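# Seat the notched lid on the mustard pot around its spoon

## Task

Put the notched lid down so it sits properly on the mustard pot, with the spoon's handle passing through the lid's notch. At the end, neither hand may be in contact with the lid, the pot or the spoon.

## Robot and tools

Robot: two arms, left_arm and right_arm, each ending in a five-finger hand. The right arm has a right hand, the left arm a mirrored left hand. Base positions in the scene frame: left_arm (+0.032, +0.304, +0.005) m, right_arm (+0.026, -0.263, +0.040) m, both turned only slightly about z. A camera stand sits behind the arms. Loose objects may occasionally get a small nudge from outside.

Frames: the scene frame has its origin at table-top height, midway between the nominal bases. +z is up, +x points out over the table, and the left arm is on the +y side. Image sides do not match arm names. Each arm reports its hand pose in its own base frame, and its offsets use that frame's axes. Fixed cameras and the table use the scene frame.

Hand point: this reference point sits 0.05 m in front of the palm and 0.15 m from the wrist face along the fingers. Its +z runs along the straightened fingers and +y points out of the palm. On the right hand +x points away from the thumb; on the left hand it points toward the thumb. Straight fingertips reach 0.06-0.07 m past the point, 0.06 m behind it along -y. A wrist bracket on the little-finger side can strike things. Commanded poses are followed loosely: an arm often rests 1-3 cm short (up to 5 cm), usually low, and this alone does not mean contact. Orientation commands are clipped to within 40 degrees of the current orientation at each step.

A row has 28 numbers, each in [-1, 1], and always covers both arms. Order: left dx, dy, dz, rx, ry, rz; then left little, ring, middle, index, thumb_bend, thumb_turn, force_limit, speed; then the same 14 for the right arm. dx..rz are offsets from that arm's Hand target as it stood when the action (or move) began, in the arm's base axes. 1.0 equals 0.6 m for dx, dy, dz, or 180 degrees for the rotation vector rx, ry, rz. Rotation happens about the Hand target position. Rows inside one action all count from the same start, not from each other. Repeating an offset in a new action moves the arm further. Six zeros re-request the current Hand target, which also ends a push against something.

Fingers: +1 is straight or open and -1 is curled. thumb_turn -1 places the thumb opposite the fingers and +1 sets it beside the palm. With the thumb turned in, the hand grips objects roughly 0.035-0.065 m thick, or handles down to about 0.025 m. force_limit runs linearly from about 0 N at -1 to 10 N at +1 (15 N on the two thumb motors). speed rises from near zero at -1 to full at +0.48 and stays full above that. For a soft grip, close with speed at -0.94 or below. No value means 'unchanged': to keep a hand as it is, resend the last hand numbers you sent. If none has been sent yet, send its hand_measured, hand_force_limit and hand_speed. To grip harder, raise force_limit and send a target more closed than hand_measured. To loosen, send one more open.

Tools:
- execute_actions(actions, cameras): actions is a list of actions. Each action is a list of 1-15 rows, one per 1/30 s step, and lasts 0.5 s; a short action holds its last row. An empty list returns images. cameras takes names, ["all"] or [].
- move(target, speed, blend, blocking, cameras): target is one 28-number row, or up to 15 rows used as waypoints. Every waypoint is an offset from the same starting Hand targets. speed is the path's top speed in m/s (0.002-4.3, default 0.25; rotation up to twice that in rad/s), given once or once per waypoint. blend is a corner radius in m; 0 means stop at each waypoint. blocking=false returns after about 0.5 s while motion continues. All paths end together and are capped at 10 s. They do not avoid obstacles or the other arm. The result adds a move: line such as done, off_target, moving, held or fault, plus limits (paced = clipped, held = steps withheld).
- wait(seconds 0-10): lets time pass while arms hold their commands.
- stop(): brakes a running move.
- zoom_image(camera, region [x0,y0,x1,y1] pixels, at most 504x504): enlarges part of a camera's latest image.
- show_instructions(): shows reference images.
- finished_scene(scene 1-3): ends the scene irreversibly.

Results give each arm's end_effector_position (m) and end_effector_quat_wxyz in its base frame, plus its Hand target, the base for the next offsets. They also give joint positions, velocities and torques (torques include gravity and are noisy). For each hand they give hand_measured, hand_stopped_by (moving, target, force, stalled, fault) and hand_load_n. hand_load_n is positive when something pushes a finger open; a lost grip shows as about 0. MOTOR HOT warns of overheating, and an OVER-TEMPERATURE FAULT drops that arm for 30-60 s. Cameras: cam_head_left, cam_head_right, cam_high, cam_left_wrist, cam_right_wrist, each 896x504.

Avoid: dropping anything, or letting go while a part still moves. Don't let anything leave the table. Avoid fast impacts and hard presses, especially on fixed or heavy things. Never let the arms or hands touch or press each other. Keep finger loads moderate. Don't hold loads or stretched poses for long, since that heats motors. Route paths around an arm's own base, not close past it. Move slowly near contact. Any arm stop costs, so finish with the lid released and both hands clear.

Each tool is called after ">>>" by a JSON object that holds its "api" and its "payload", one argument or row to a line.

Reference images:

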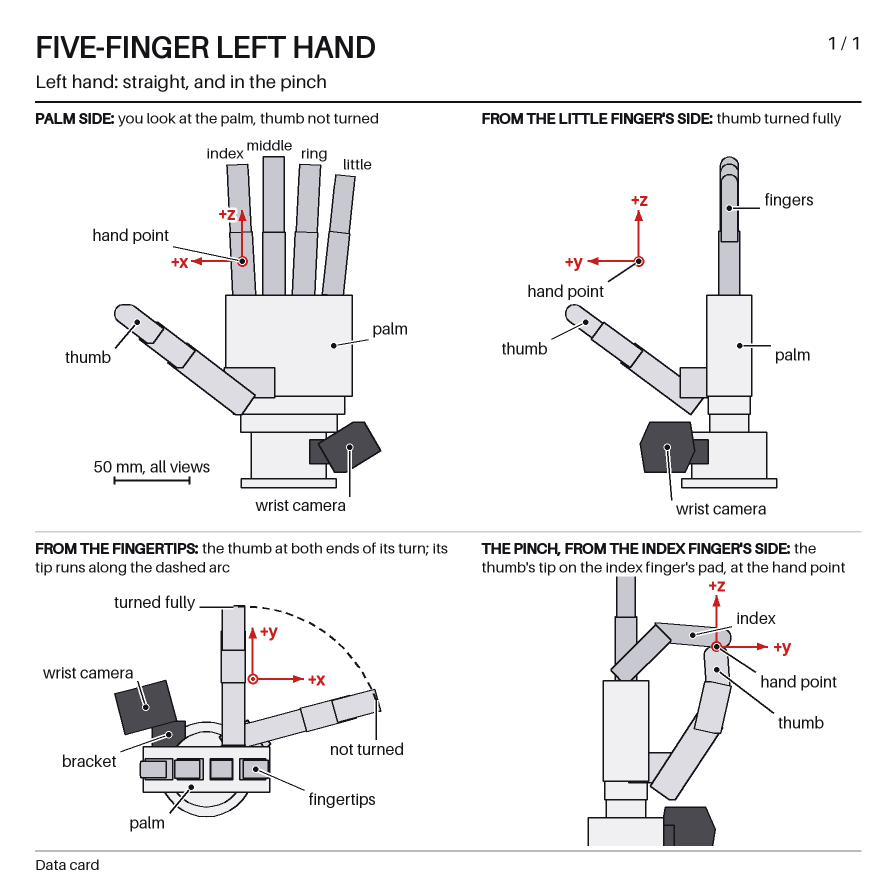

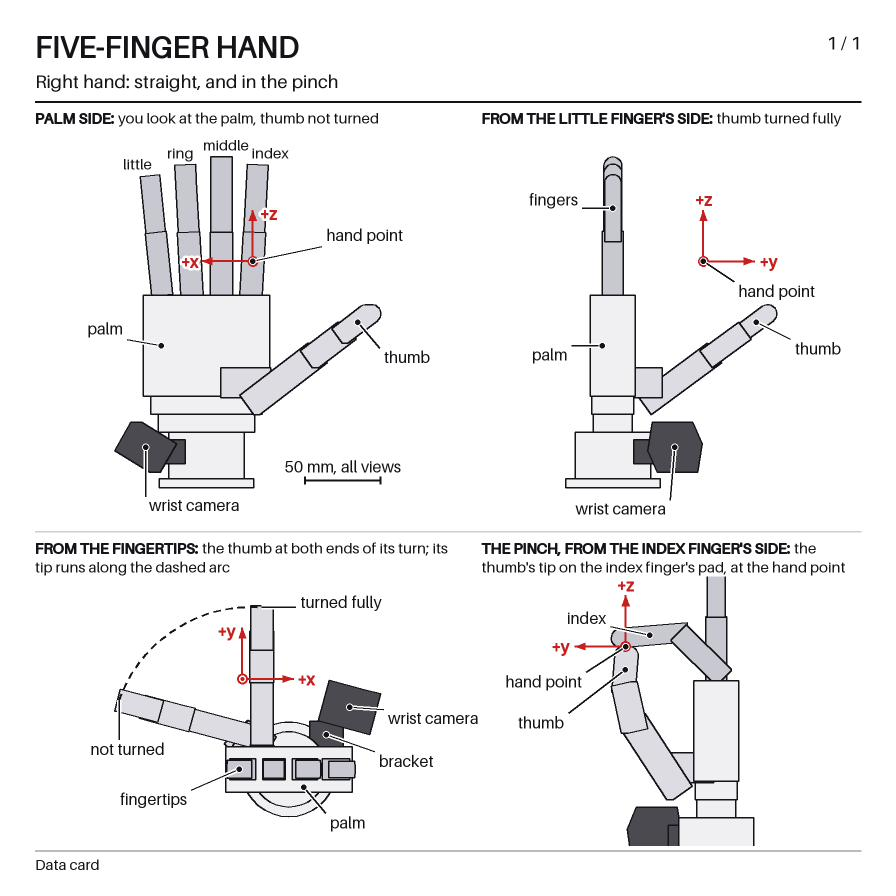

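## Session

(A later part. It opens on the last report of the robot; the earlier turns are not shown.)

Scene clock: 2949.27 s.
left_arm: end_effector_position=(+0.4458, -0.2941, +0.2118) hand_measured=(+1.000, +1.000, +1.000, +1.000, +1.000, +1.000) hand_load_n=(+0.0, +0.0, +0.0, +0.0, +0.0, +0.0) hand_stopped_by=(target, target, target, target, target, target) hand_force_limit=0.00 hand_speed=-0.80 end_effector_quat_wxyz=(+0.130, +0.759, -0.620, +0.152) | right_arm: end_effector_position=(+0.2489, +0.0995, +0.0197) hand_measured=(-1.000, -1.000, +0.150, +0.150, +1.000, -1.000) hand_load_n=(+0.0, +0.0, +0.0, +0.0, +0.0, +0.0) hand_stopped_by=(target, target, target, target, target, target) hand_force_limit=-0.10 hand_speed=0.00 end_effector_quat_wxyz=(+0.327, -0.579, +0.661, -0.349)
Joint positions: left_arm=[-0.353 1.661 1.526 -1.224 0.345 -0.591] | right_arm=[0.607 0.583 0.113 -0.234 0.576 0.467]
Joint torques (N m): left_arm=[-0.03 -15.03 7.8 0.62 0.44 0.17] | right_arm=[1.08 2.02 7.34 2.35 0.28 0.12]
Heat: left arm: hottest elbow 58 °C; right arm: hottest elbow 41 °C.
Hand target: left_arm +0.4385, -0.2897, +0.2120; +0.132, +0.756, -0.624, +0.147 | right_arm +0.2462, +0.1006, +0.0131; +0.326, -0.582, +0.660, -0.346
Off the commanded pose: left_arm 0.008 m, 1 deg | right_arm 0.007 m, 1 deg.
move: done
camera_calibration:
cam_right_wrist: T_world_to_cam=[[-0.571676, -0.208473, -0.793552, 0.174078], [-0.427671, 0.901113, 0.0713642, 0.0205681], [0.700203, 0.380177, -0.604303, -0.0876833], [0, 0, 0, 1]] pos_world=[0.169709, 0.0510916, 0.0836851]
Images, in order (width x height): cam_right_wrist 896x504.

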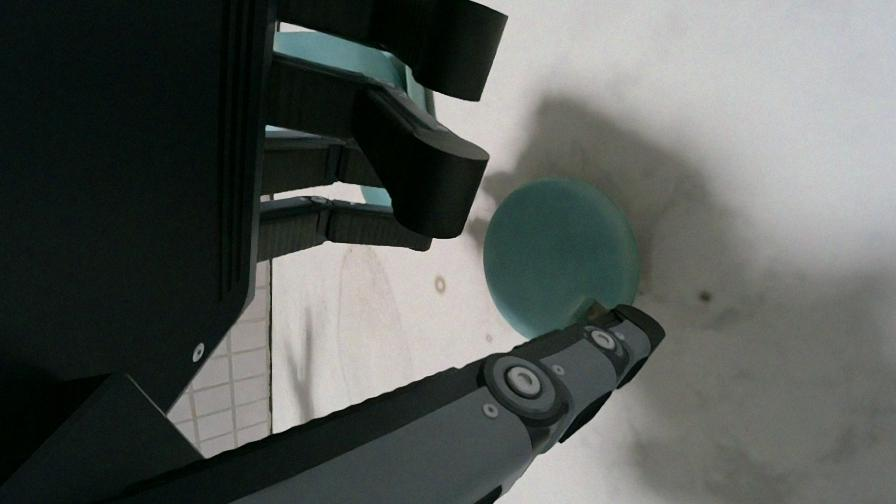

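>>> {"api": "move", "payload": {
  "target": [0,0,0,0,0,0,1,1,1,1,1,1,0,-0.8,-0.0075,0.002,-0.043,0,0,0,-1,-1,0.15,0.15,1,-1,-0.1,0],
  "speed": 0.08,
  "cameras": ["cam_right_wrist","cam_left_wrist"]
}}

Scene clock: 2958.80 s.
left_arm: end_effector_position=(+0.4458, -0.2941, +0.2118) hand_measured=(+1.000, +1.000, +1.000, +1.000, +1.000, +1.000) hand_load_n=(-0.5, +0.0, +0.0, +0.0, +0.0, +0.0) hand_stopped_by=(target, target, target, target, target, target) hand_force_limit=0.00 hand_speed=-0.80 end_effector_quat_wxyz=(+0.130, +0.759, -0.620, +0.152) | right_arm: end_effector_position=(+0.2462, +0.1003, -0.0053) hand_measured=(-1.000, -1.000, +0.150, +0.150, +1.000, -1.000) hand_load_n=(+0.0, +0.0, -0.5, +0.0, +0.0, +0.0) hand_stopped_by=(target, target, target, target, target, target) hand_force_limit=-0.10 hand_speed=0.00 end_effector_quat_wxyz=(+0.328, -0.577, +0.661, -0.350)
Joint positions: left_arm=[-0.353 1.661 1.526 -1.224 0.345 -0.591] | right_arm=[0.628 0.702 0.058 -0.067 0.595 0.484]
Joint torques (N m): left_arm=[-0.03 -15.09 7.82 0.61 0.45 0.17] | right_arm=[1.32 2.32 6.56 2.1 0.27 0.15]
Heat: left arm: hottest elbow 58 °C; right arm: hottest elbow 41 °C.
Hand target: left_arm +0.4385, -0.2897, +0.2120; +0.132, +0.756, -0.624, +0.147 | right_arm +0.2416, +0.1018, -0.0128; +0.327, -0.582, +0.660, -0.345
Off the commanded pose: left_arm 0.008 m, 1 deg | right_arm 0.009 m, 1 deg.
move: done
camera_calibration:
cam_left_wrist: T_world_to_cam=[[0.993135, -0.0291391, 0.11329, -0.479943], [-0.106732, -0.62208, 0.775645, -0.29535], [0.0478738, -0.782411, -0.620919, -0.0105699], [0, 0, 0, 1]] pos_world=[0.445631, -0.205987, 0.276897]
cam_right_wrist: T_world_to_cam=[[-0.569558, -0.206812, -0.795508, 0.152188], [-0.425244, 0.902378, 0.0698656, 0.0197144], [0.7034, 0.378077, -0.601902, -0.101856], [0, 0, 0, 1]] pos_world=[0.166709, 0.052194, 0.0583823]
Images, in order (width x height): cam_left_wrist 896x504, cam_right_wrist 896x504.

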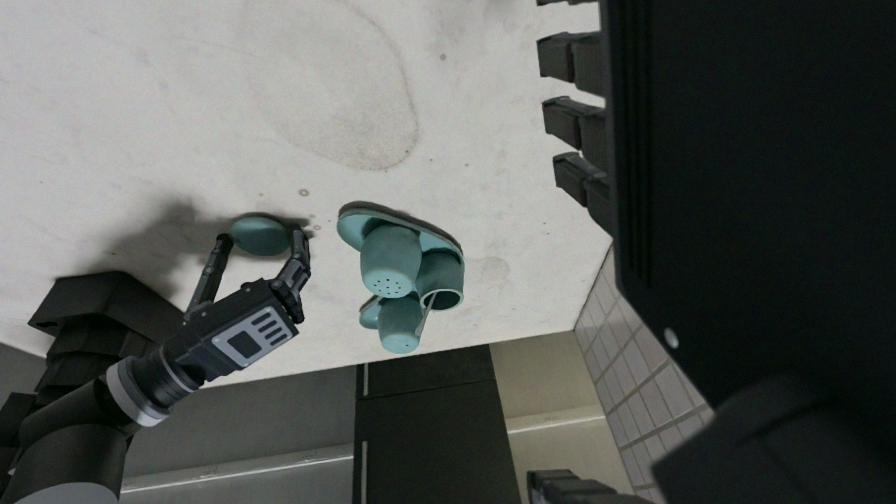

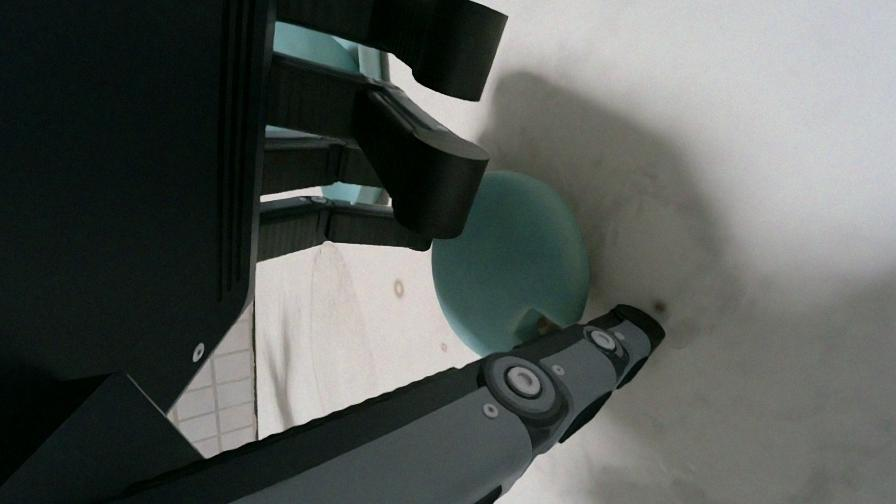

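>>> {"api": "move", "payload": {
  "target": [0,0,0,0,0,0,1,1,1,1,1,1,0,-0.8,0.006,0,-0.006,0,0,0,-1,-1,0.15,0.15,1,-1,-0.1,0],
  "speed": 0.05,
  "cameras": ["cam_right_wrist"]
}}

Scene clock: 2971.77 s.
left_arm: end_effector_position=(+0.4458, -0.2941, +0.2118) hand_measured=(+1.000, +1.000, +1.000, +1.000, +1.000, +1.000) hand_load_n=(+0.0, +0.0, +0.0, +0.0, +0.0, +0.0) hand_stopped_by=(target, target, target, target, target, target) hand_force_limit=0.00 hand_speed=-0.80 end_effector_quat_wxyz=(+0.130, +0.759, -0.620, +0.152) | right_arm: end_effector_position=(+0.2504, +0.1042, -0.0061) hand_measured=(-1.000, -1.000, +0.150, +0.150, +1.000, -1.000) hand_load_n=(+0.0, +0.0, -1.0, +0.0, +0.5, -1.0) hand_stopped_by=(target, target, target, target, target, target) hand_force_limit=-0.10 hand_speed=0.00 end_effector_quat_wxyz=(+0.334, -0.576, +0.659, -0.350)
Joint positions: left_arm=[-0.353 1.661 1.526 -1.224 0.345 -0.591] | right_arm=[0.628 0.748 0.058 -0.008 0.591 0.481]
Joint torques (N m): left_arm=[-0.03 -15.03 7.82 0.62 0.44 0.17] | right_arm=[0.03 1.79 6.17 1.91 0.02 0.11]
Heat: left arm: hottest elbow 58 °C; right arm: hottest elbow 41 °C.
Hand target: left_arm +0.4385, -0.2897, +0.2120; +0.132, +0.756, -0.624, +0.147 | right_arm +0.2452, +0.1018, -0.0165; +0.326, -0.582, +0.660, -0.345
Off the commanded pose: left_arm 0.008 m, 1 deg | right_arm 0.012 m, 1 deg.
move: off_target (right_arm)
camera_calibration:
cam_right_wrist: T_world_to_cam=[[-0.561591, -0.203343, -0.80204, 0.152431], [-0.429802, 0.899986, 0.0727736, 0.0194501], [0.707026, 0.385587, -0.592821, -0.108402], [0, 0, 0, 1]] pos_world=[0.170606, 0.0552892, 0.0565775]
Images, in order (width x height): cam_right_wrist 896x504.

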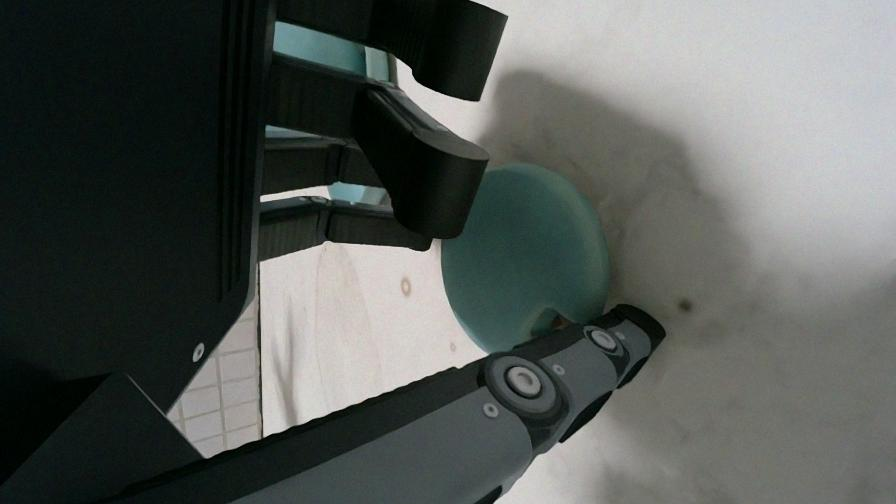

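>>> {"api": "move", "payload": {
  "target": [
    [0,0,0,0,0,0,1,1,1,1,1,1,0,-0.8,0,-0.002,0.022,0,0,0,-1,-1,0.15,0.15,1,-1,-0.1,0],
    [0,0,0,0,0,0,1,1,1,1,1,1,0,-0.8,-0.014,-0.005,0.018,0,0,0,-1,-1,0.15,0.15,1,-1,-0.1,0]
  ],
  "speed": 0.05,
  "cameras": ["cam_right_wrist"]
}}

Scene clock: 2988.23 s.
left_arm: end_effector_position=(+0.4458, -0.2941, +0.2118) hand_measured=(+1.000, +1.000, +1.000, +1.000, +1.000, +1.000) hand_load_n=(+0.0, +0.0, +0.0, +0.0, +0.0, +0.0) hand_stopped_by=(target, target, target, target, target, target) hand_force_limit=0.00 hand_speed=-0.80 end_effector_quat_wxyz=(+0.130, +0.759, -0.620, +0.152) | right_arm: end_effector_position=(+0.2422, +0.0981, -0.0023) hand_measured=(-1.000, -1.000, +0.150, +0.150, +1.000, -1.000) hand_load_n=(+0.0, +0.0, +0.0, +0.0, +0.0, +0.0) hand_stopped_by=(target, target, target, target, target, target) hand_force_limit=-0.10 hand_speed=0.00 end_effector_quat_wxyz=(+0.327, -0.578, +0.661, -0.349)
Joint positions: left_arm=[-0.353 1.661 1.526 -1.224 0.345 -0.591] | right_arm=[0.628 0.641 0.058 -0.13 0.592 0.484]
Joint torques (N m): left_arm=[-0.03 -15.03 7.82 0.62 0.44 0.17] | right_arm=[1.9 0.79 7.16 0.8 0.4 0.22]
Heat: left arm: hottest elbow 57 °C; right arm: hottest elbow 40 °C.
Hand target: left_arm +0.4385, -0.2897, +0.2120; +0.132, +0.756, -0.624, +0.147 | right_arm +0.2368, +0.0988, -0.0056; +0.326, -0.582, +0.660, -0.346
Off the commanded pose: left_arm 0.008 m, 1 deg | right_arm 0.006 m, 1 deg.
move: done
camera_calibration:
cam_right_wrist: T_world_to_cam=[[-0.571717, -0.207729, -0.793718, 0.152362], [-0.426675, 0.901584, 0.0713756, 0.0202214], [0.700777, 0.379466, -0.604084, -0.095855], [0, 0, 0, 1]] pos_world=[0.162909, 0.0497925, 0.0615849]
Images, in order (width x height): cam_right_wrist 896x504.

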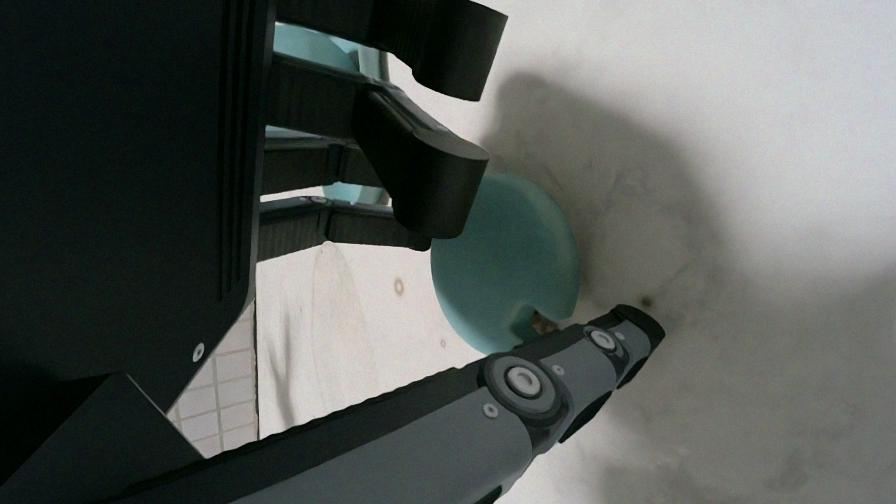

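>>> {"api": "move", "payload": {
  "target": [0,0,0,0,0,0,1,1,1,1,1,1,0,-0.8,0.004,0.003,-0.013,0,0,0,-1,-1,0.15,0.15,1,-1,-0.1,0],
  "speed": 0.05,
  "cameras": ["cam_right_wrist","cam_left_wrist"]
}}

Scene clock: 2993.77 s.
left_arm: end_effector_position=(+0.4458, -0.2941, +0.2118) hand_measured=(+1.000, +1.000, +1.000, +1.000, +1.000, +1.000) hand_load_n=(+0.0, +0.0, +0.0, +0.0, +0.0, +0.0) hand_stopped_by=(target, target, target, target, target, target) hand_force_limit=0.00 hand_speed=-0.80 end_effector_quat_wxyz=(+0.130, +0.759, -0.620, +0.152) | right_arm: end_effector_position=(+0.2443, +0.0992, -0.0049) hand_measured=(-1.000, -1.000, +0.150, +0.150, +1.000, -1.000) hand_load_n=(+0.0, +0.0, -0.5, +0.0, +0.0, +0.0) hand_stopped_by=(target, target, target, target, target, target) hand_force_limit=-0.10 hand_speed=0.00 end_effector_quat_wxyz=(+0.328, -0.576, +0.661, -0.350)
Joint positions: left_arm=[-0.353 1.661 1.526 -1.224 0.345 -0.591] | right_arm=[0.63 0.679 0.054 -0.086 0.597 0.487]
Joint torques (N m): left_arm=[-0.03 -15.03 7.82 0.62 0.44 0.17] | right_arm=[0.97 2.78 6.53 1.96 0.32 0.21]
Heat: left arm: hottest elbow 57 °C; right arm: hottest elbow 40 °C.
Hand target: left_arm +0.4385, -0.2897, +0.2120; +0.132, +0.756, -0.624, +0.147 | right_arm +0.2394, +0.1007, -0.0132; +0.327, -0.582, +0.660, -0.346
Off the commanded pose: left_arm 0.008 m, 1 deg | right_arm 0.010 m, 1 deg.
move: done
camera_calibration:
cam_left_wrist: T_world_to_cam=[[0.993135, -0.0291391, 0.11329, -0.479943], [-0.106732, -0.62208, 0.775645, -0.29535], [0.0478738, -0.782411, -0.620919, -0.0105699], [0, 0, 0, 1]] pos_world=[0.445631, -0.205987, 0.276897]
cam_right_wrist: T_world_to_cam=[[-0.569034, -0.204888, -0.79638, 0.150791], [-0.424251, 0.902766, 0.0708794, 0.0195568], [0.704423, 0.378198, -0.600629, -0.100092], [0, 0, 0, 1]] pos_world=[0.164609, 0.0510946, 0.058582]
Images, in order (width x height): cam_left_wrist 896x504, cam_right_wrist 896x504.

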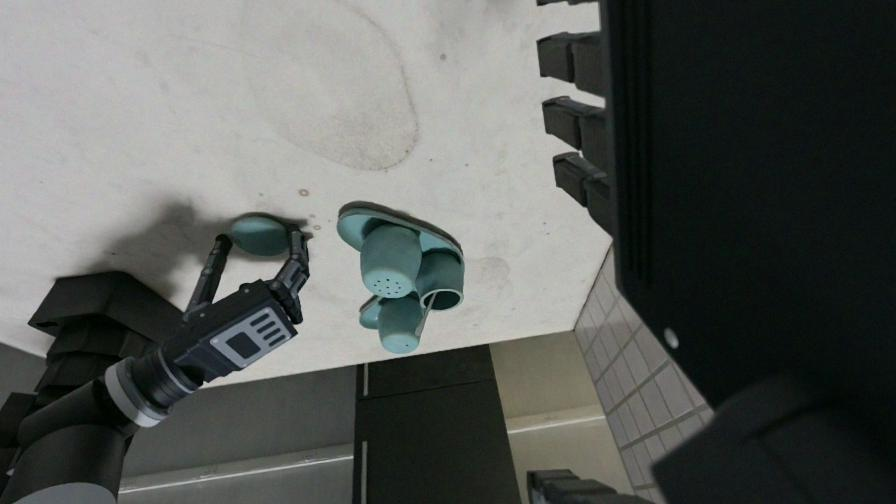

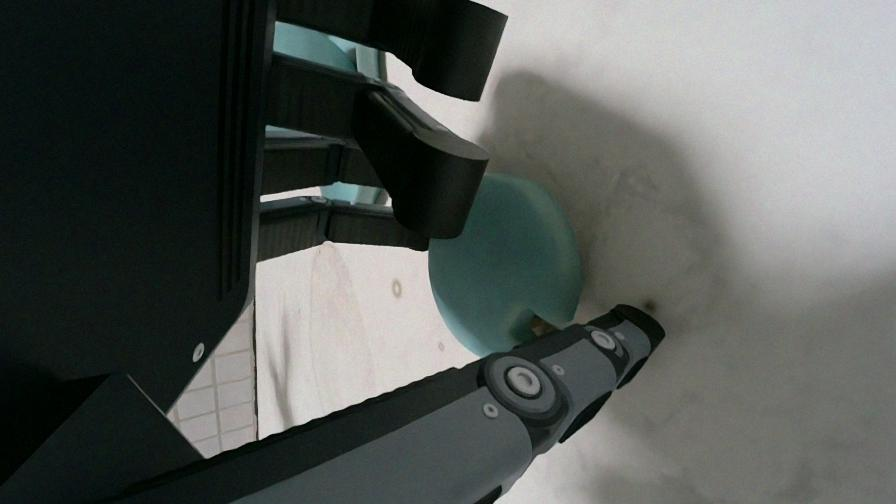

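>>> {"api": "move", "payload": {
  "target": [0,0,0,0,0,0,1,1,1,1,1,1,0,-0.8,-0.009,0.001,-0.005,0,0,0,-1,-1,0.15,0.15,1,-1,-0.1,0],
  "speed": 0.05,
  "cameras": ["cam_right_wrist"]
}}

>>> {"api": "zoom_image", "payload": {
  "camera": "cam_right_wrist",
  "region": [400, 120, 680, 400]
}}

Scene clock: 3000.30 s.
left_arm: end_effector_position=(+0.4458, -0.2941, +0.2118) hand_measured=(+1.000, +1.000, +1.000, +1.000, +1.000, +1.000) hand_load_n=(+0.0, +0.0, +0.0, +0.0, +0.0, +0.0) hand_stopped_by=(target, target, target, target, target, target) hand_force_limit=0.00 hand_speed=-0.80 end_effector_quat_wxyz=(+0.130, +0.759, -0.620, +0.152) | right_arm: end_effector_position=(+0.2426, +0.0998, -0.0059) hand_measured=(-1.000, -1.000, +0.150, +0.150, +1.000, -1.000) hand_load_n=(+0.0, +0.0, +0.5, +0.0, -0.5, -0.5) hand_stopped_by=(target, target, target, target, target, target) hand_force_limit=-0.10 hand_speed=0.00 end_effector_quat_wxyz=(+0.329, -0.574, +0.661, -0.354)
Joint positions: left_arm=[-0.353 1.661 1.526 -1.224 0.345 -0.591] | right_arm=[0.652 0.679 0.049 -0.086 0.621 0.502]
Joint torques (N m): left_arm=[-0.03 -15.03 7.82 0.62 0.44 0.17] | right_arm=[1.08 1.49 5.86 1.69 0.19 0.25]
Heat: left arm: hottest elbow 57 °C; right arm: hottest elbow 40 °C.
Hand target: left_arm +0.4385, -0.2897, +0.2120; +0.132, +0.756, -0.624, +0.147 | right_arm +0.2339, +0.1011, -0.0164; +0.326, -0.582, +0.660, -0.346
Off the commanded pose: left_arm 0.008 m, 1 deg | right_arm 0.013 m, 1 deg.
move: off_target (right_arm)
camera_calibration:
cam_right_wrist: T_world_to_cam=[[-0.564684, -0.204094, -0.799673, 0.148029], [-0.420613, 0.90483, 0.0660812, 0.0172603], [0.710082, 0.373668, -0.596788, -0.100636], [0, 0, 0, 1]] pos_world=[0.162309, 0.0521986, 0.0571761]
Images, in order (width x height): cam_right_wrist 896x504.

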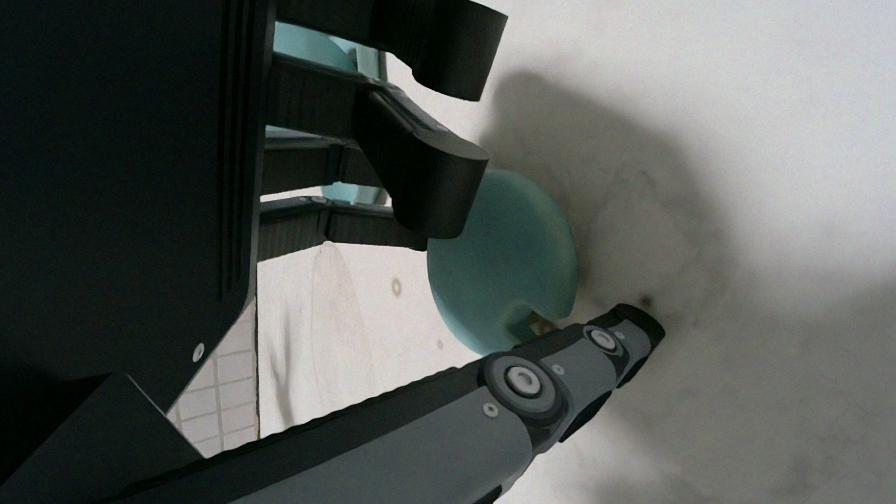

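Scaled by 1.800 from the camera's 896x504 image, which has a finer 1280x720 frame.

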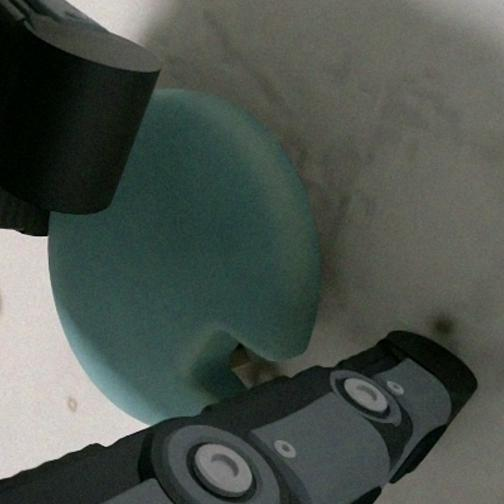

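>>> {"api": "move", "payload": {
  "target": [0,0,0,0,0,0,1,1,1,1,1,1,0,-0.8,0.002,0,0.001,0,0,0,-1,-1,0.15,0.15,0.6,-1,-0.3,-0.8],
  "speed": 0.05,
  "cameras": ["cam_right_wrist","cam_left_wrist"]
}}

Scene clock: 3014.83 s.
left_arm: end_effector_position=(+0.4458, -0.2941, +0.2118) hand_measured=(+1.000, +1.000, +1.000, +1.000, +1.000, +1.000) hand_load_n=(+0.0, +0.0, +0.0, +0.0, +0.0, +0.0) hand_stopped_by=(target, target, target, target, target, target) hand_force_limit=0.00 hand_speed=-0.80 end_effector_quat_wxyz=(+0.130, +0.759, -0.620, +0.152) | right_arm: end_effector_position=(+0.2426, +0.1000, -0.0058) hand_measured=(-1.000, -1.000, +0.150, +0.150, +0.776, -1.000) hand_load_n=(+0.0, +0.0, +1.5, +4.0, +5.5, +0.0) hand_stopped_by=(target, target, target, target, force, target) hand_force_limit=-0.30 hand_speed=-0.80 end_effector_quat_wxyz=(+0.329, -0.574, +0.661, -0.353)
Joint positions: left_arm=[-0.353 1.661 1.526 -1.224 0.345 -0.591] | right_arm=[0.652 0.679 0.049 -0.085 0.621 0.503]
Joint torques (N m): left_arm=[-0.03 -15.03 7.82 0.62 0.44 0.17] | right_arm=[1.67 2.02 6.22 1.8 0.09 0.2]
Heat: left arm: hottest elbow 57 °C; right arm: hottest elbow 40 °C.
Hand target: left_arm +0.4385, -0.2897, +0.2120; +0.132, +0.756, -0.624, +0.147 | right_arm +0.2350, +0.1012, -0.0157; +0.327, -0.582, +0.660, -0.346
Off the commanded pose: left_arm 0.008 m, 1 deg | right_arm 0.013 m, 1 deg.
move: off_target (right_arm)
camera_calibration:
cam_left_wrist: T_world_to_cam=[[0.993135, -0.0291391, 0.11329, -0.479943], [-0.106732, -0.62208, 0.775645, -0.29535], [0.0478738, -0.782411, -0.620919, -0.0105699], [0, 0, 0, 1]] pos_world=[0.445631, -0.205987, 0.276897]
cam_right_wrist: T_world_to_cam=[[-0.564339, -0.203813, -0.799989, 0.148077], [-0.420815, 0.904716, 0.0663624, 0.017186], [0.710237, 0.374098, -0.596334, -0.100687], [0, 0, 0, 1]] pos_world=[0.162309, 0.0522984, 0.057276]
Images, in order (width x height): cam_left_wrist 896x504, cam_right_wrist 896x504.

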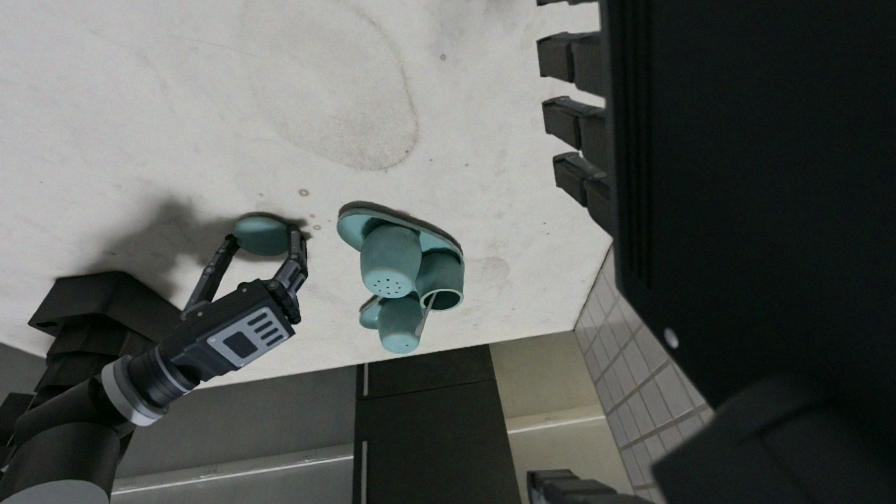

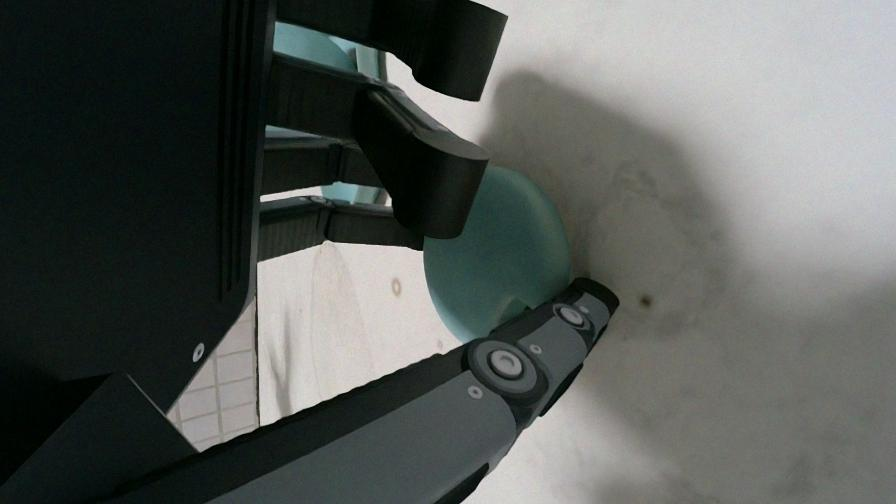

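>>> {"api": "move", "payload": {
  "target": [0,0,0,0,0,0,1,1,1,1,1,1,0,-0.8,0.01,0,0.14,0,0,0,-1,-1,0.15,0.15,0.6,-1,-0.3,-0.8],
  "speed": 0.08,
  "cameras": ["cam_right_wrist","cam_left_wrist"]
}}

>>> {"api": "zoom_image", "payload": {
  "camera": "cam_right_wrist",
  "region": [400, 120, 680, 400]
}}

>>> {"api": "zoom_image", "payload": {
  "camera": "cam_left_wrist",
  "region": [160, 160, 480, 380]
}}

Scene clock: 3021.60 s.
left_arm: end_effector_position=(+0.4458, -0.2941, +0.2118) hand_measured=(+1.000, +1.000, +1.000, +1.000, +1.000, +1.000) hand_load_n=(+0.0, +0.0, -0.5, +0.5, +0.0, +0.0) hand_stopped_by=(target, target, target, target, target, target) hand_force_limit=0.00 hand_speed=-0.80 end_effector_quat_wxyz=(+0.130, +0.759, -0.620, +0.152) | right_arm: end_effector_position=(+0.2293, +0.0930, +0.0363) hand_measured=(-1.000, -1.000, +0.150, +0.150, +0.776, -1.000) hand_load_n=(+0.0, +0.0, +2.0, +4.5, +5.5, +0.0) hand_stopped_by=(target, target, target, target, force, target) hand_force_limit=-0.30 hand_speed=-0.80 end_effector_quat_wxyz=(+0.302, -0.597, +0.660, -0.342)
Joint positions: left_arm=[-0.353 1.661 1.526 -1.224 0.345 -0.591] | right_arm=[0.638 0.445 0.169 -0.5 0.587 0.485]
Joint torques (N m): left_arm=[-0.09 -15.09 7.82 0.62 0.44 0.17] | right_arm=[0.44 1.67 13.07 1.26 0.49 0.13]
Heat: left arm: hottest elbow 57 °C; right arm: hottest elbow 40 °C.
Hand target: left_arm +0.4385, -0.2897, +0.2120; +0.132, +0.756, -0.624, +0.147 | right_arm +0.2411, +0.1011, +0.0682; +0.326, -0.582, +0.660, -0.346
Off the commanded pose: left_arm 0.008 m, 1 deg | right_arm 0.035 m, 3 deg.
move: off_target (right_arm)
camera_calibration:
cam_left_wrist: T_world_to_cam=[[0.993135, -0.0291391, 0.11329, -0.479943], [-0.106732, -0.62208, 0.775645, -0.29535], [0.0478738, -0.782411, -0.620919, -0.0105699], [0, 0, 0, 1]] pos_world=[0.445631, -0.205987, 0.276897]
cam_right_wrist: T_world_to_cam=[[-0.609803, -0.241578, -0.754838, 0.185138], [-0.434967, 0.898173, 0.0639417, 0.0191337], [0.662528, 0.367321, -0.652787, -0.0499534], [0, 0, 0, 1]] pos_world=[0.154316, 0.0458889, 0.105917]
Images, in order (width x height): cam_left_wrist 896x504, cam_right_wrist 896x504.

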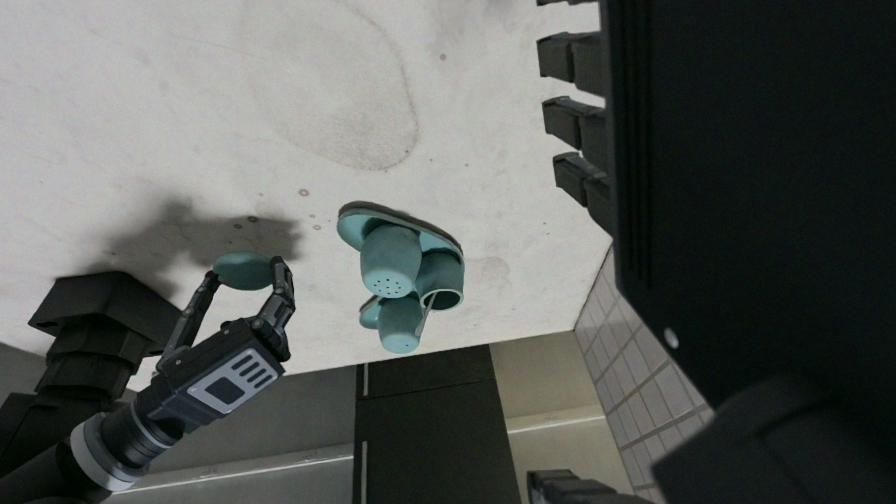

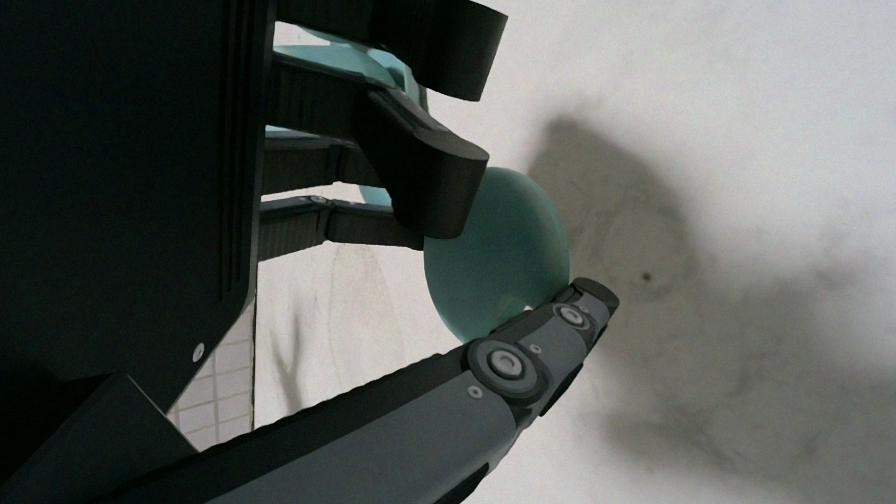

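Scaled by 1.800 from the camera's 896x504 image, which has a finer 1280x720 frame.

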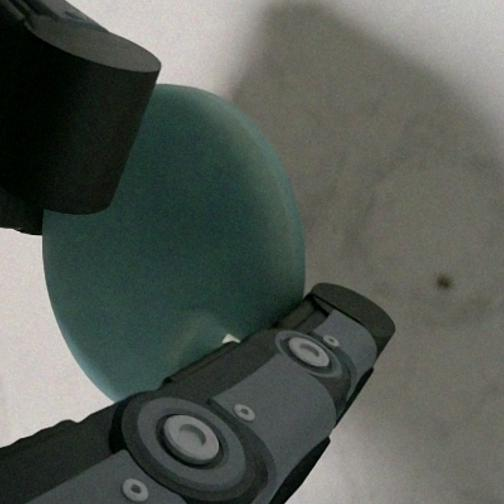

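Scaled by 1.575 from the camera's 896x504 image, which has a finer 1280x720 frame.

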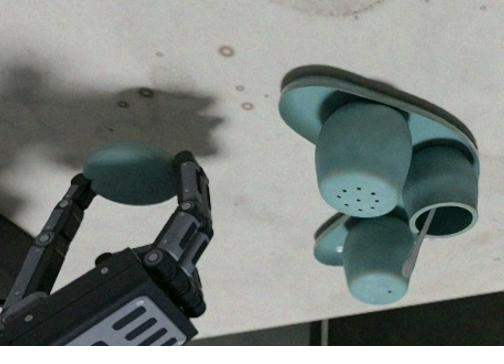

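>>> {"api": "move", "payload": {
  "target": [
    [0,0,0,0,0,0,1,1,1,1,1,1,0,-0.8,0.03,0,0.145,0,0,0,-1,-1,0.15,0.15,0.6,-1,-0.3,-0.8],
    [0,0,0,0,0,0,1,1,1,1,1,1,0,-0.8,0.17,-0.12,0.145,0,0,0.19,-1,-1,0.15,0.15,0.6,-1,-0.3,-0.8],
    [0,0,0,0,0,0,1,1,1,1,1,1,0,-0.8,0.265,-0.16,0.137,0,0,0.378,-1,-1,0.15,0.15,0.6,-1,-0.3,-0.8]
  ],
  "speed": 0.13,
  "blend": 0.03,
  "cameras": ["cam_right_wrist","cam_left_wrist"]
}}

Scene clock: 3043.90 s.
left_arm: end_effector_position=(+0.4458, -0.2941, +0.2118) hand_measured=(+1.000, +1.000, +1.000, +1.000, +1.000, +1.000) hand_load_n=(+0.0, +0.0, +0.0, +0.0, +0.0, +0.0) hand_stopped_by=(target, target, target, target, target, target) hand_force_limit=0.00 hand_speed=-0.80 end_effector_quat_wxyz=(+0.130, +0.759, -0.620, +0.152) | right_arm: end_effector_position=(+0.3842, +0.0156, +0.1406) hand_measured=(-1.000, -1.000, +0.150, +0.150, +0.776, -1.000) hand_load_n=(+0.0, +0.0, +2.0, +4.0, +5.5, +0.0) hand_stopped_by=(target, target, target, target, force, target) hand_force_limit=-0.30 hand_speed=-0.80 end_effector_quat_wxyz=(-0.464, +0.852, -0.223, +0.092)
Joint positions: left_arm=[-0.353 1.661 1.526 -1.224 0.345 -0.591] | right_arm=[-0.312 1.36 0.967 -0.972 -0.972 -1.262]
Joint torques (N m): left_arm=[-0.03 -15.03 7.82 0.62 0.45 0.17] | right_arm=[-1.03 -6.07 11.51 0.17 -0.66 0.06]
Heat: left arm: hottest elbow 57 °C; right arm: hottest elbow 44 °C.
Hand target: left_arm +0.4385, -0.2897, +0.2120; +0.132, +0.756, -0.624, +0.147 | right_arm +0.4001, +0.0051, +0.1505; -0.464, +0.851, -0.221, +0.104
Off the commanded pose: left_arm 0.008 m, 1 deg | right_arm 0.021 m, 1 deg.
move: off_target (right_arm)
camera_calibration:
cam_left_wrist: T_world_to_cam=[[0.993135, -0.0291391, 0.11329, -0.479943], [-0.106732, -0.62208, 0.775645, -0.29535], [0.0478738, -0.782411, -0.620919, -0.0105699], [0, 0, 0, 1]] pos_world=[0.445631, -0.205987, 0.276897]
cam_right_wrist: T_world_to_cam=[[-0.0306427, -0.608483, -0.792975, 0.128095], [-0.992563, -0.0749838, 0.0958936, 0.374205], [-0.11781, 0.790016, -0.601661, 0.230041], [0, 0, 0, 1]] pos_world=[0.402448, -0.0757334, 0.204099]
Images, in order (width x height): cam_left_wrist 896x504, cam_right_wrist 896x504.

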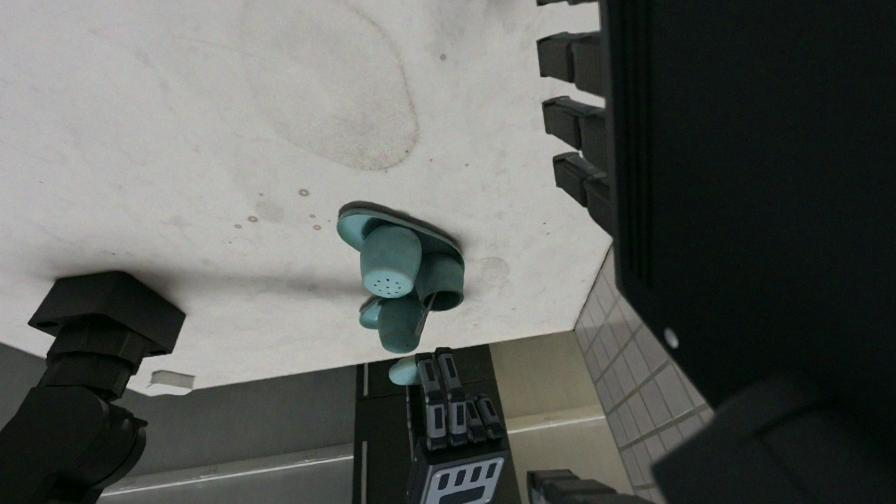

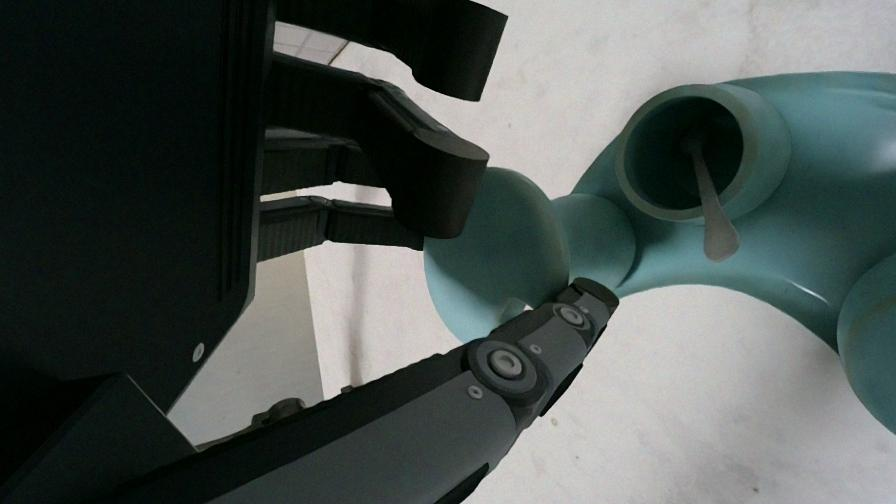

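>>> {"api": "zoom_image", "payload": {
  "camera": "cam_right_wrist",
  "region": [420, 40, 896, 440]
}}

>>> {"api": "zoom_image", "payload": {
  "camera": "cam_left_wrist",
  "region": [320, 180, 540, 400]
}}

Scaled by 1.059 from the camera's 896x504 image, which has a finer 1280x720 frame.

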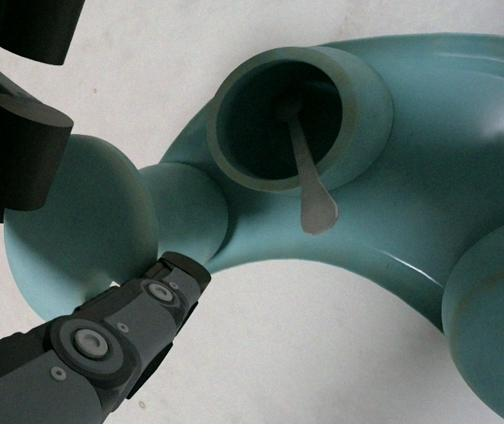

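Scaled by 2.291 from the camera's 896x504 image, which has a finer 1280x720 frame.

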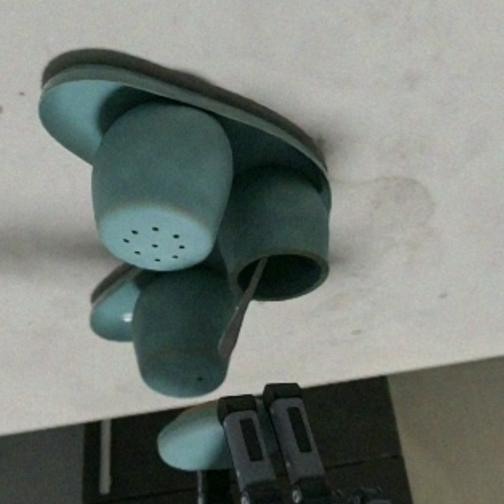

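>>> {"api": "zoom_image", "payload": {
  "camera": "cam_left_wrist",
  "region": [400, 260, 480, 350]
}}

>>> {"api": "zoom_image", "payload": {
  "camera": "cam_right_wrist",
  "region": [600, 70, 780, 270]
}}

Scaled by 5.600 from the camera's 896x504 image, which has a finer 1280x720 frame.

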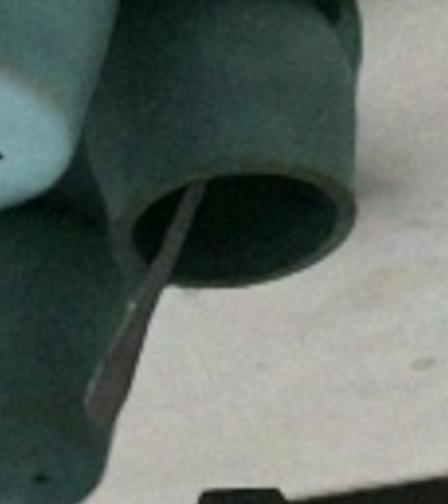

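Scaled by 2.520 from the camera's 896x504 image, which has a finer 1280x720 frame.

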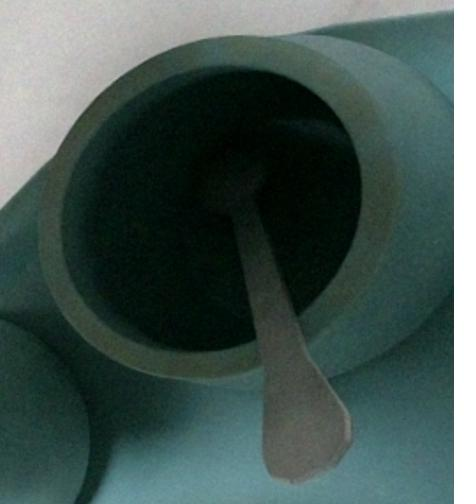

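>>> {"api": "move", "payload": {
  "target": [0,0,0,0,0,0,1,1,1,1,1,1,0,-0.8,0.03,-0.013,0.0,0,0,0,-1,-1,0.15,0.15,0.6,-1,-0.3,-0.8],
  "speed": 0.1,
  "cameras": ["cam_right_wrist","cam_left_wrist"]
}}

>>> {"api": "zoom_image", "payload": {
  "camera": "cam_right_wrist",
  "region": [400, 100, 740, 360]
}}

>>> {"api": "zoom_image", "payload": {
  "camera": "cam_left_wrist",
  "region": [320, 220, 540, 440]
}}

Scene clock: 3125.00 s.
left_arm: end_effector_position=(+0.4458, -0.2941, +0.2118) hand_measured=(+1.000, +1.000, +1.000, +1.000, +1.000, +1.000) hand_load_n=(+0.0, +0.0, +0.0, +0.0, +0.0, +0.0) hand_stopped_by=(target, target, target, target, target, target) hand_force_limit=0.00 hand_speed=-0.80 end_effector_quat_wxyz=(+0.130, +0.759, -0.620, +0.152) | right_arm: end_effector_position=(+0.4021, +0.0082, +0.1409) hand_measured=(-1.000, -1.000, +0.150, +0.150, +0.776, -1.000) hand_load_n=(+0.0, +0.0, +2.0, +4.5, +5.5, +0.0) hand_stopped_by=(target, target, target, target, force, target) hand_force_limit=-0.30 hand_speed=-0.80 end_effector_quat_wxyz=(-0.464, +0.852, -0.223, +0.092)
Joint positions: left_arm=[-0.353 1.661 1.526 -1.224 0.345 -0.591] | right_arm=[-0.316 1.411 1.019 -0.978 -0.972 -1.269]
Joint torques (N m): left_arm=[-0.03 -15.03 7.82 0.62 0.44 0.17] | right_arm=[-0.5 -6.71 11.04 -0.1 -0.68 0.07]
Heat: left arm: hottest elbow 56 °C; right arm: hottest elbow 47 °C.
Hand target: left_arm +0.4385, -0.2897, +0.2120; +0.132, +0.756, -0.624, +0.147 | right_arm +0.4180, -0.0026, +0.1504; -0.464, +0.852, -0.221, +0.104
Off the commanded pose: left_arm 0.008 m, 1 deg | right_arm 0.022 m, 1 deg.
move: off_target (right_arm)
camera_calibration:
cam_left_wrist: T_world_to_cam=[[0.993135, -0.0291391, 0.11329, -0.479943], [-0.106732, -0.62208, 0.775645, -0.29535], [0.0478738, -0.782411, -0.620919, -0.0105699], [0, 0, 0, 1]] pos_world=[0.445631, -0.205987, 0.276897]
cam_right_wrist: T_world_to_cam=[[-0.0306008, -0.608483, -0.792977, 0.124444], [-0.992553, -0.0750875, 0.09592, 0.391459], [-0.117908, 0.790007, -0.601653, 0.238288], [0, 0, 0, 1]] pos_world=[0.420448, -0.0831334, 0.204499]
Images, in order (width x height): cam_left_wrist 896x504, cam_right_wrist 896x504.

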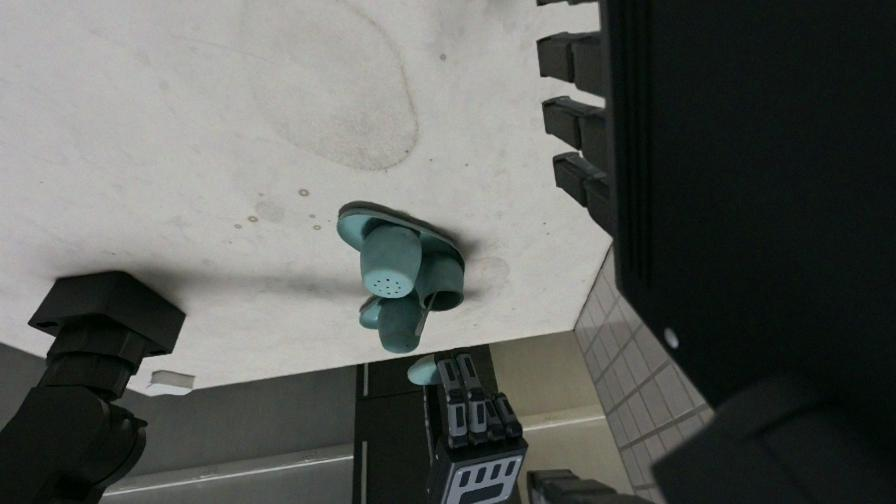

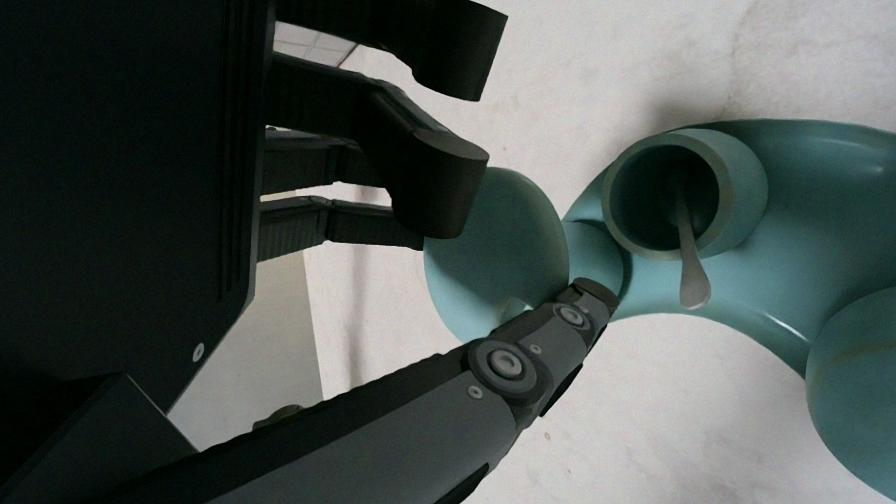

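Scaled by 1.482 from the camera's 896x504 image, which has a finer 1280x720 frame.

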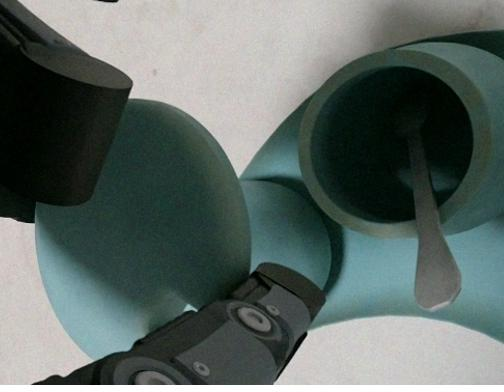

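Scaled by 2.291 from the camera's 896x504 image, which has a finer 1280x720 frame.

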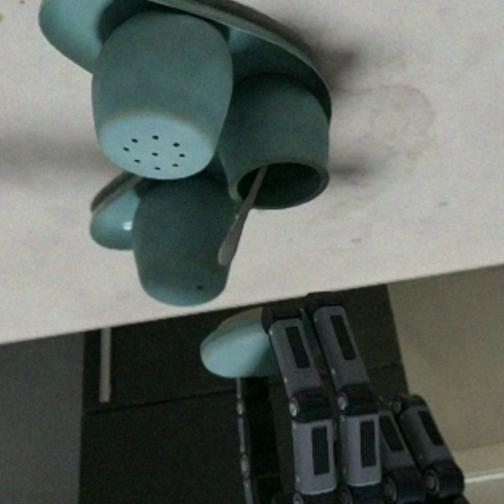

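>>> {"api": "zoom_image", "payload": {
  "camera": "cam_right_wrist",
  "region": [420, 150, 600, 360]
}}

Scaled by 2.400 from the camera's 896x504 image, which has a finer 1280x720 frame.

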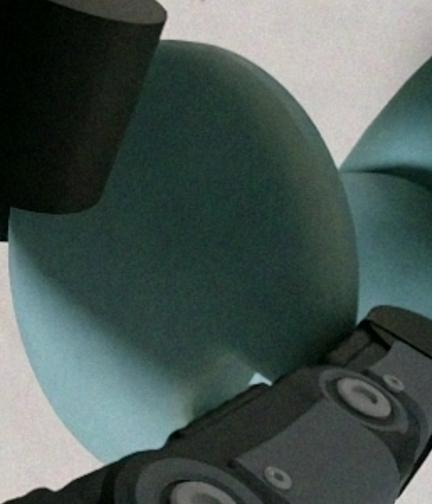

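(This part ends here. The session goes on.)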